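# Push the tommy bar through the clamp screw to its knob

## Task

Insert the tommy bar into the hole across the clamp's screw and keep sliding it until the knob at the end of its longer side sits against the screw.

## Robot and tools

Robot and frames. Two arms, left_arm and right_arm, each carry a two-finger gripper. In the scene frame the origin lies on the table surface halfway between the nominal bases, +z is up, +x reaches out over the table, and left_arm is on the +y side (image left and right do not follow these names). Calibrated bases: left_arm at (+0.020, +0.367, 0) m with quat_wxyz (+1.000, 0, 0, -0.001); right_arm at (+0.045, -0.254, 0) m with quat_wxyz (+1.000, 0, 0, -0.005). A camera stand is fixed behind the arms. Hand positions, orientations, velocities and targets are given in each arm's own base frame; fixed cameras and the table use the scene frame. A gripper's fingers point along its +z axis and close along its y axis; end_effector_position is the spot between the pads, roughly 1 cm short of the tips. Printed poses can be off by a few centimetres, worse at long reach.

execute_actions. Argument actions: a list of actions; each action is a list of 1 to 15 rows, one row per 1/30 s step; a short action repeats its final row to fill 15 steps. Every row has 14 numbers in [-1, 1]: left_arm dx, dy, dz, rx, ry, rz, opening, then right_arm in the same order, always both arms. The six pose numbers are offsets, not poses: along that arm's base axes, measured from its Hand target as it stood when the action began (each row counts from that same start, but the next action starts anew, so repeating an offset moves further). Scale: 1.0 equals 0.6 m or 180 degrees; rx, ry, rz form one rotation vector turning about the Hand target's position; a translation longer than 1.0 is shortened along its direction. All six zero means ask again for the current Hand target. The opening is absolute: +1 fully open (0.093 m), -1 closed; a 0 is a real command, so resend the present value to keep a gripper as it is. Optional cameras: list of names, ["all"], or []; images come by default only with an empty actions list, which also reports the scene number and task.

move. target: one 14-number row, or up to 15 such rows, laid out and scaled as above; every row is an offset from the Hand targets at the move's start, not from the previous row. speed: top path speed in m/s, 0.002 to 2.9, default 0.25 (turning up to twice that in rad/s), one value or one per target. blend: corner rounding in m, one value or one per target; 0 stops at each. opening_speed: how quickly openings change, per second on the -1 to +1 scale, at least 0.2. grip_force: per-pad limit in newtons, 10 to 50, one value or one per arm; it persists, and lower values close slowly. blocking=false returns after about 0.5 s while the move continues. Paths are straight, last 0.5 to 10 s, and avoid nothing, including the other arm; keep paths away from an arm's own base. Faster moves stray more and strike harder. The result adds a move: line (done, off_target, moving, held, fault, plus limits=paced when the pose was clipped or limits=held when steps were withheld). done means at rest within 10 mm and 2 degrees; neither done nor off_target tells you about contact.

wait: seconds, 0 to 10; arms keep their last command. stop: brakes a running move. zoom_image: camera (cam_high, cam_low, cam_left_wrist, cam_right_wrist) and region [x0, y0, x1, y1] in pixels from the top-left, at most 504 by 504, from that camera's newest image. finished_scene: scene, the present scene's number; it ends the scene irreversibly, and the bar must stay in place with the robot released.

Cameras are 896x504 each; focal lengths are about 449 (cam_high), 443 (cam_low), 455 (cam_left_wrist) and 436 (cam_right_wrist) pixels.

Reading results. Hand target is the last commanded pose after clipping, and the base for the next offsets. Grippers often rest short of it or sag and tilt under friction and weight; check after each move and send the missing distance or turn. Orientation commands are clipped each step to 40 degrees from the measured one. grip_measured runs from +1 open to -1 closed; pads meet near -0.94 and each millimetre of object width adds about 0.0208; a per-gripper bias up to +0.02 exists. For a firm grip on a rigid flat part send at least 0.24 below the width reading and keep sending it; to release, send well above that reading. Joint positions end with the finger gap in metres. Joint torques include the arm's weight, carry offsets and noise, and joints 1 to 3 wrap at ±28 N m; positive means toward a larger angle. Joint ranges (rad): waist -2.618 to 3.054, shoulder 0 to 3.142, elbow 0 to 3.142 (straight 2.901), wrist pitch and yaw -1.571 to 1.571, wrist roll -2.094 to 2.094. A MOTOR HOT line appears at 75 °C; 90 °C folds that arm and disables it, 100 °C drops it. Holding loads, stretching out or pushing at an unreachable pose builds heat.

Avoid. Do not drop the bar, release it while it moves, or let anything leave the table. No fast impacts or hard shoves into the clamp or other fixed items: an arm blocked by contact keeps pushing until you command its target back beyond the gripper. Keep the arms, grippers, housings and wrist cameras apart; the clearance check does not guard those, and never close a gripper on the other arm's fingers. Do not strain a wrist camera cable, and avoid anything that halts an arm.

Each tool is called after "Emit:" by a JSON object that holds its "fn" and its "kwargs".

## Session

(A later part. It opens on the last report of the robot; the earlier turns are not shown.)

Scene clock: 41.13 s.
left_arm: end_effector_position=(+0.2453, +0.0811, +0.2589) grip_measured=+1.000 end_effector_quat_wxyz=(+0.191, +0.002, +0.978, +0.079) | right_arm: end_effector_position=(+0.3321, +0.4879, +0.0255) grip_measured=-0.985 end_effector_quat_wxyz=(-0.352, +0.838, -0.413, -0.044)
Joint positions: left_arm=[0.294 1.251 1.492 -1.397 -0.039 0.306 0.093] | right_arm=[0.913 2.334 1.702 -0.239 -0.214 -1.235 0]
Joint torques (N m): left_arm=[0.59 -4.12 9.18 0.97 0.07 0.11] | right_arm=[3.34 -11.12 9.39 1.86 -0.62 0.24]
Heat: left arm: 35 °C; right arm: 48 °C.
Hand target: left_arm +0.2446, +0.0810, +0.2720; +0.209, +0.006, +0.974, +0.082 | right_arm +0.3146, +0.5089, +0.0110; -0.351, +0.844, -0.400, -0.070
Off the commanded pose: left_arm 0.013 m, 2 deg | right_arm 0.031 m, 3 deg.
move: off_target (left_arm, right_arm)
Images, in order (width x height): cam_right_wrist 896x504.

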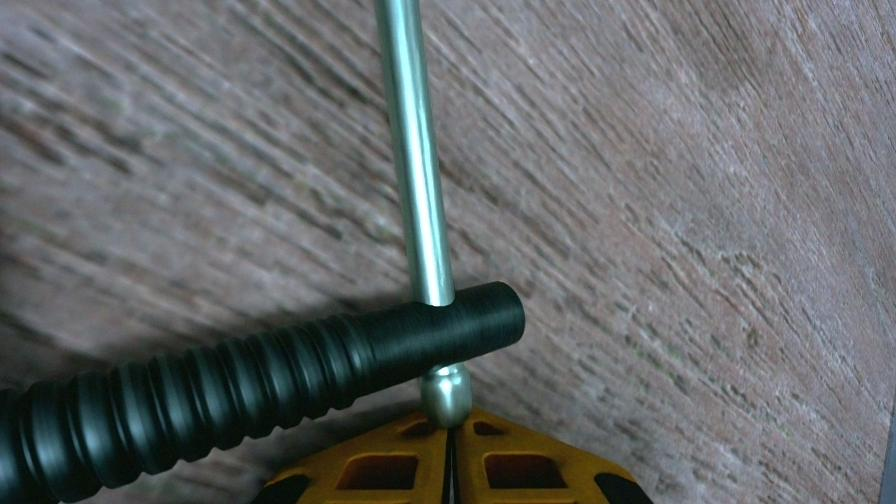

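Emit:
{"fn": "move", "kwargs": {"target": [0,0,0,0,0,0,1,-0.01,0.022,0,0,0,0,-1], "speed": 0.04, "cameras": ["cam_right_wrist"]}}

Emit:
{"fn": "zoom_image", "kwargs": {"camera": "cam_right_wrist", "region": [360, 270, 540, 450]}}

Scene clock: 42.60 s.
left_arm: end_effector_position=(+0.2453, +0.0811, +0.2589) grip_measured=+1.000 end_effector_quat_wxyz=(+0.191, +0.002, +0.978, +0.079) | right_arm: end_effector_position=(+0.3325, +0.4903, +0.0255) grip_measured=-0.985 end_effector_quat_wxyz=(-0.342, +0.837, -0.425, -0.034)
Joint positions: left_arm=[0.294 1.251 1.492 -1.397 -0.039 0.306 0.093] | right_arm=[0.925 2.346 1.739 -0.28 -0.176 -1.215 0]
Joint torques (N m): left_arm=[0.66 -4.21 8.98 1.03 0.15 0.11] | right_arm=[4.6 -10.62 9.63 2.09 -0.87 0.29]
Heat: left arm: 36 °C; right arm: 48 °C.
Hand target: left_arm +0.2446, +0.0810, +0.2720; +0.209, +0.006, +0.974, +0.082 | right_arm +0.3086, +0.5222, +0.0111; -0.351, +0.844, -0.400, -0.070
Off the commanded pose: left_arm 0.013 m, 2 deg | right_arm 0.042 m, 5 deg.
move: off_target (left_arm, right_arm)
Images, in order (width x height): cam_right_wrist 896x504.

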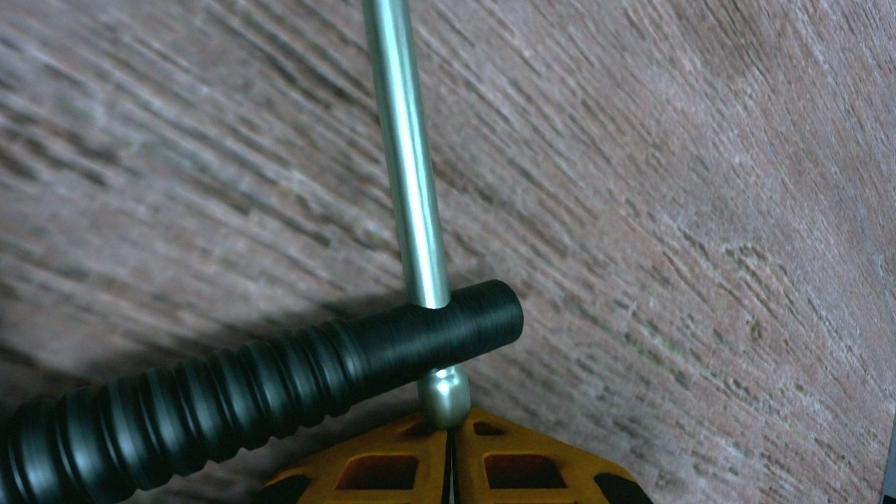

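Scaled by 2.800 from the camera's 896x504 image, which has a finer 1280x720 frame.

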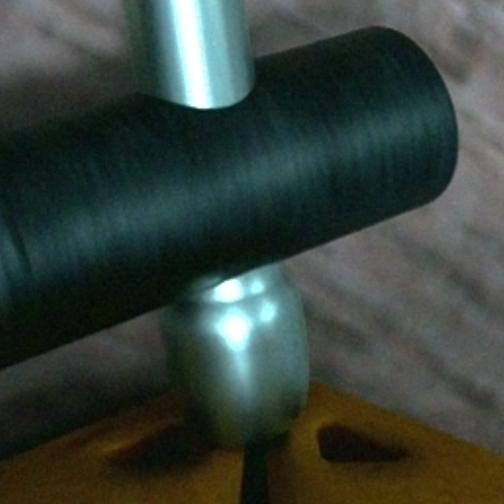

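Against the stop (clamp pivoting). Back off.

Emit:
{"fn": "move", "kwargs": {"target": [0,0,0,0,0,0,1,0.09,-0.135,0.02,0,0,0,-1], "speed": 0.1, "cameras": ["cam_low","cam_right_wrist"]}}

Emit:
{"fn": "zoom_image", "kwargs": {"camera": "cam_right_wrist", "region": [300, 0, 540, 240]}}

Scene clock: 44.90 s.
left_arm: end_effector_position=(+0.2453, +0.0811, +0.2589) grip_measured=+1.000 end_effector_quat_wxyz=(+0.191, +0.002, +0.978, +0.079) | right_arm: end_effector_position=(+0.3632, +0.4583, +0.0250) grip_measured=-0.985 end_effector_quat_wxyz=(-0.372, +0.840, -0.388, -0.075)
Joint positions: left_arm=[0.294 1.251 1.492 -1.397 -0.039 0.306 0.093] | right_arm=[0.797 2.333 1.672 -0.209 -0.369 -1.344 0]
Joint torques (N m): left_arm=[0.57 -4.34 9.18 1.02 0.1 0.1] | right_arm=[-1.72 -18.89 4.56 1.16 -0.11 -0.02]
Heat: left arm: 36 °C; right arm: 48 °C.
Hand target: left_arm +0.2446, +0.0810, +0.2720; +0.209, +0.006, +0.974, +0.082 | right_arm +0.3626, +0.4413, +0.0231; -0.351, +0.844, -0.400, -0.069
Off the commanded pose: left_arm 0.013 m, 2 deg | right_arm 0.017 m, 3 deg.
move: off_target (left_arm, right_arm)
Images, in order (width x height): cam_low 896x504, cam_right_wrist 896x504.

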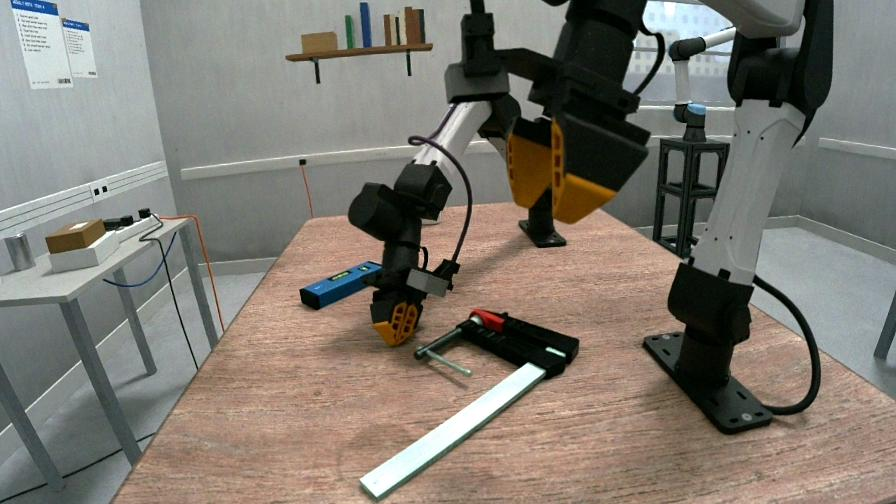

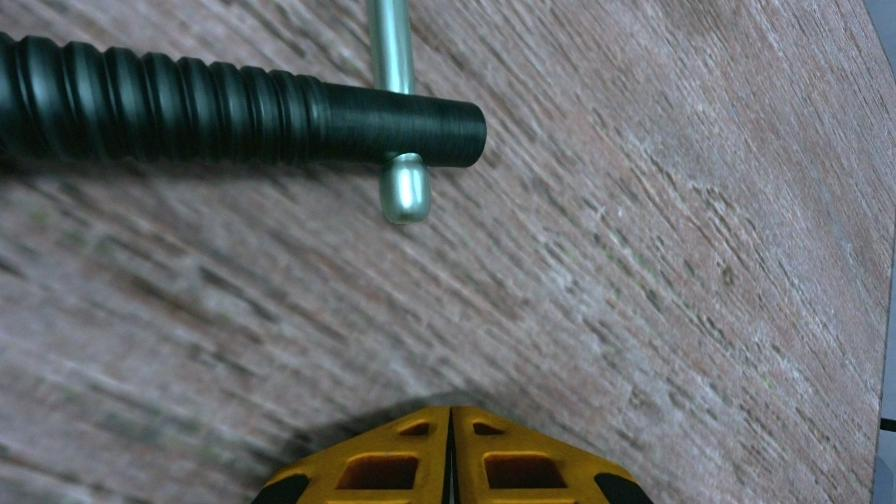

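Scaled by 2.100 from the camera's 896x504 image, which has a finer 1280x720 frame.

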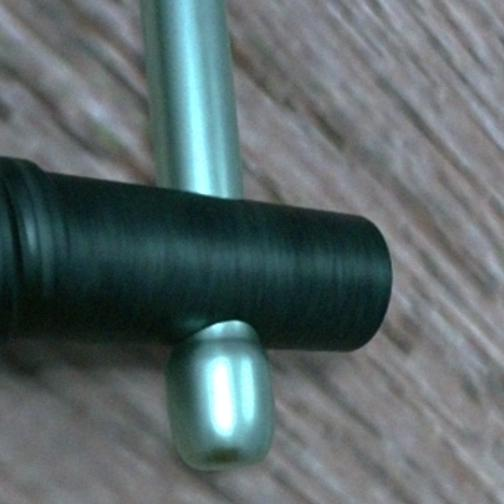

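Emit:
{"fn": "finished_scene", "kwargs": {"scene": 3}}

The scene is finished: the task was done.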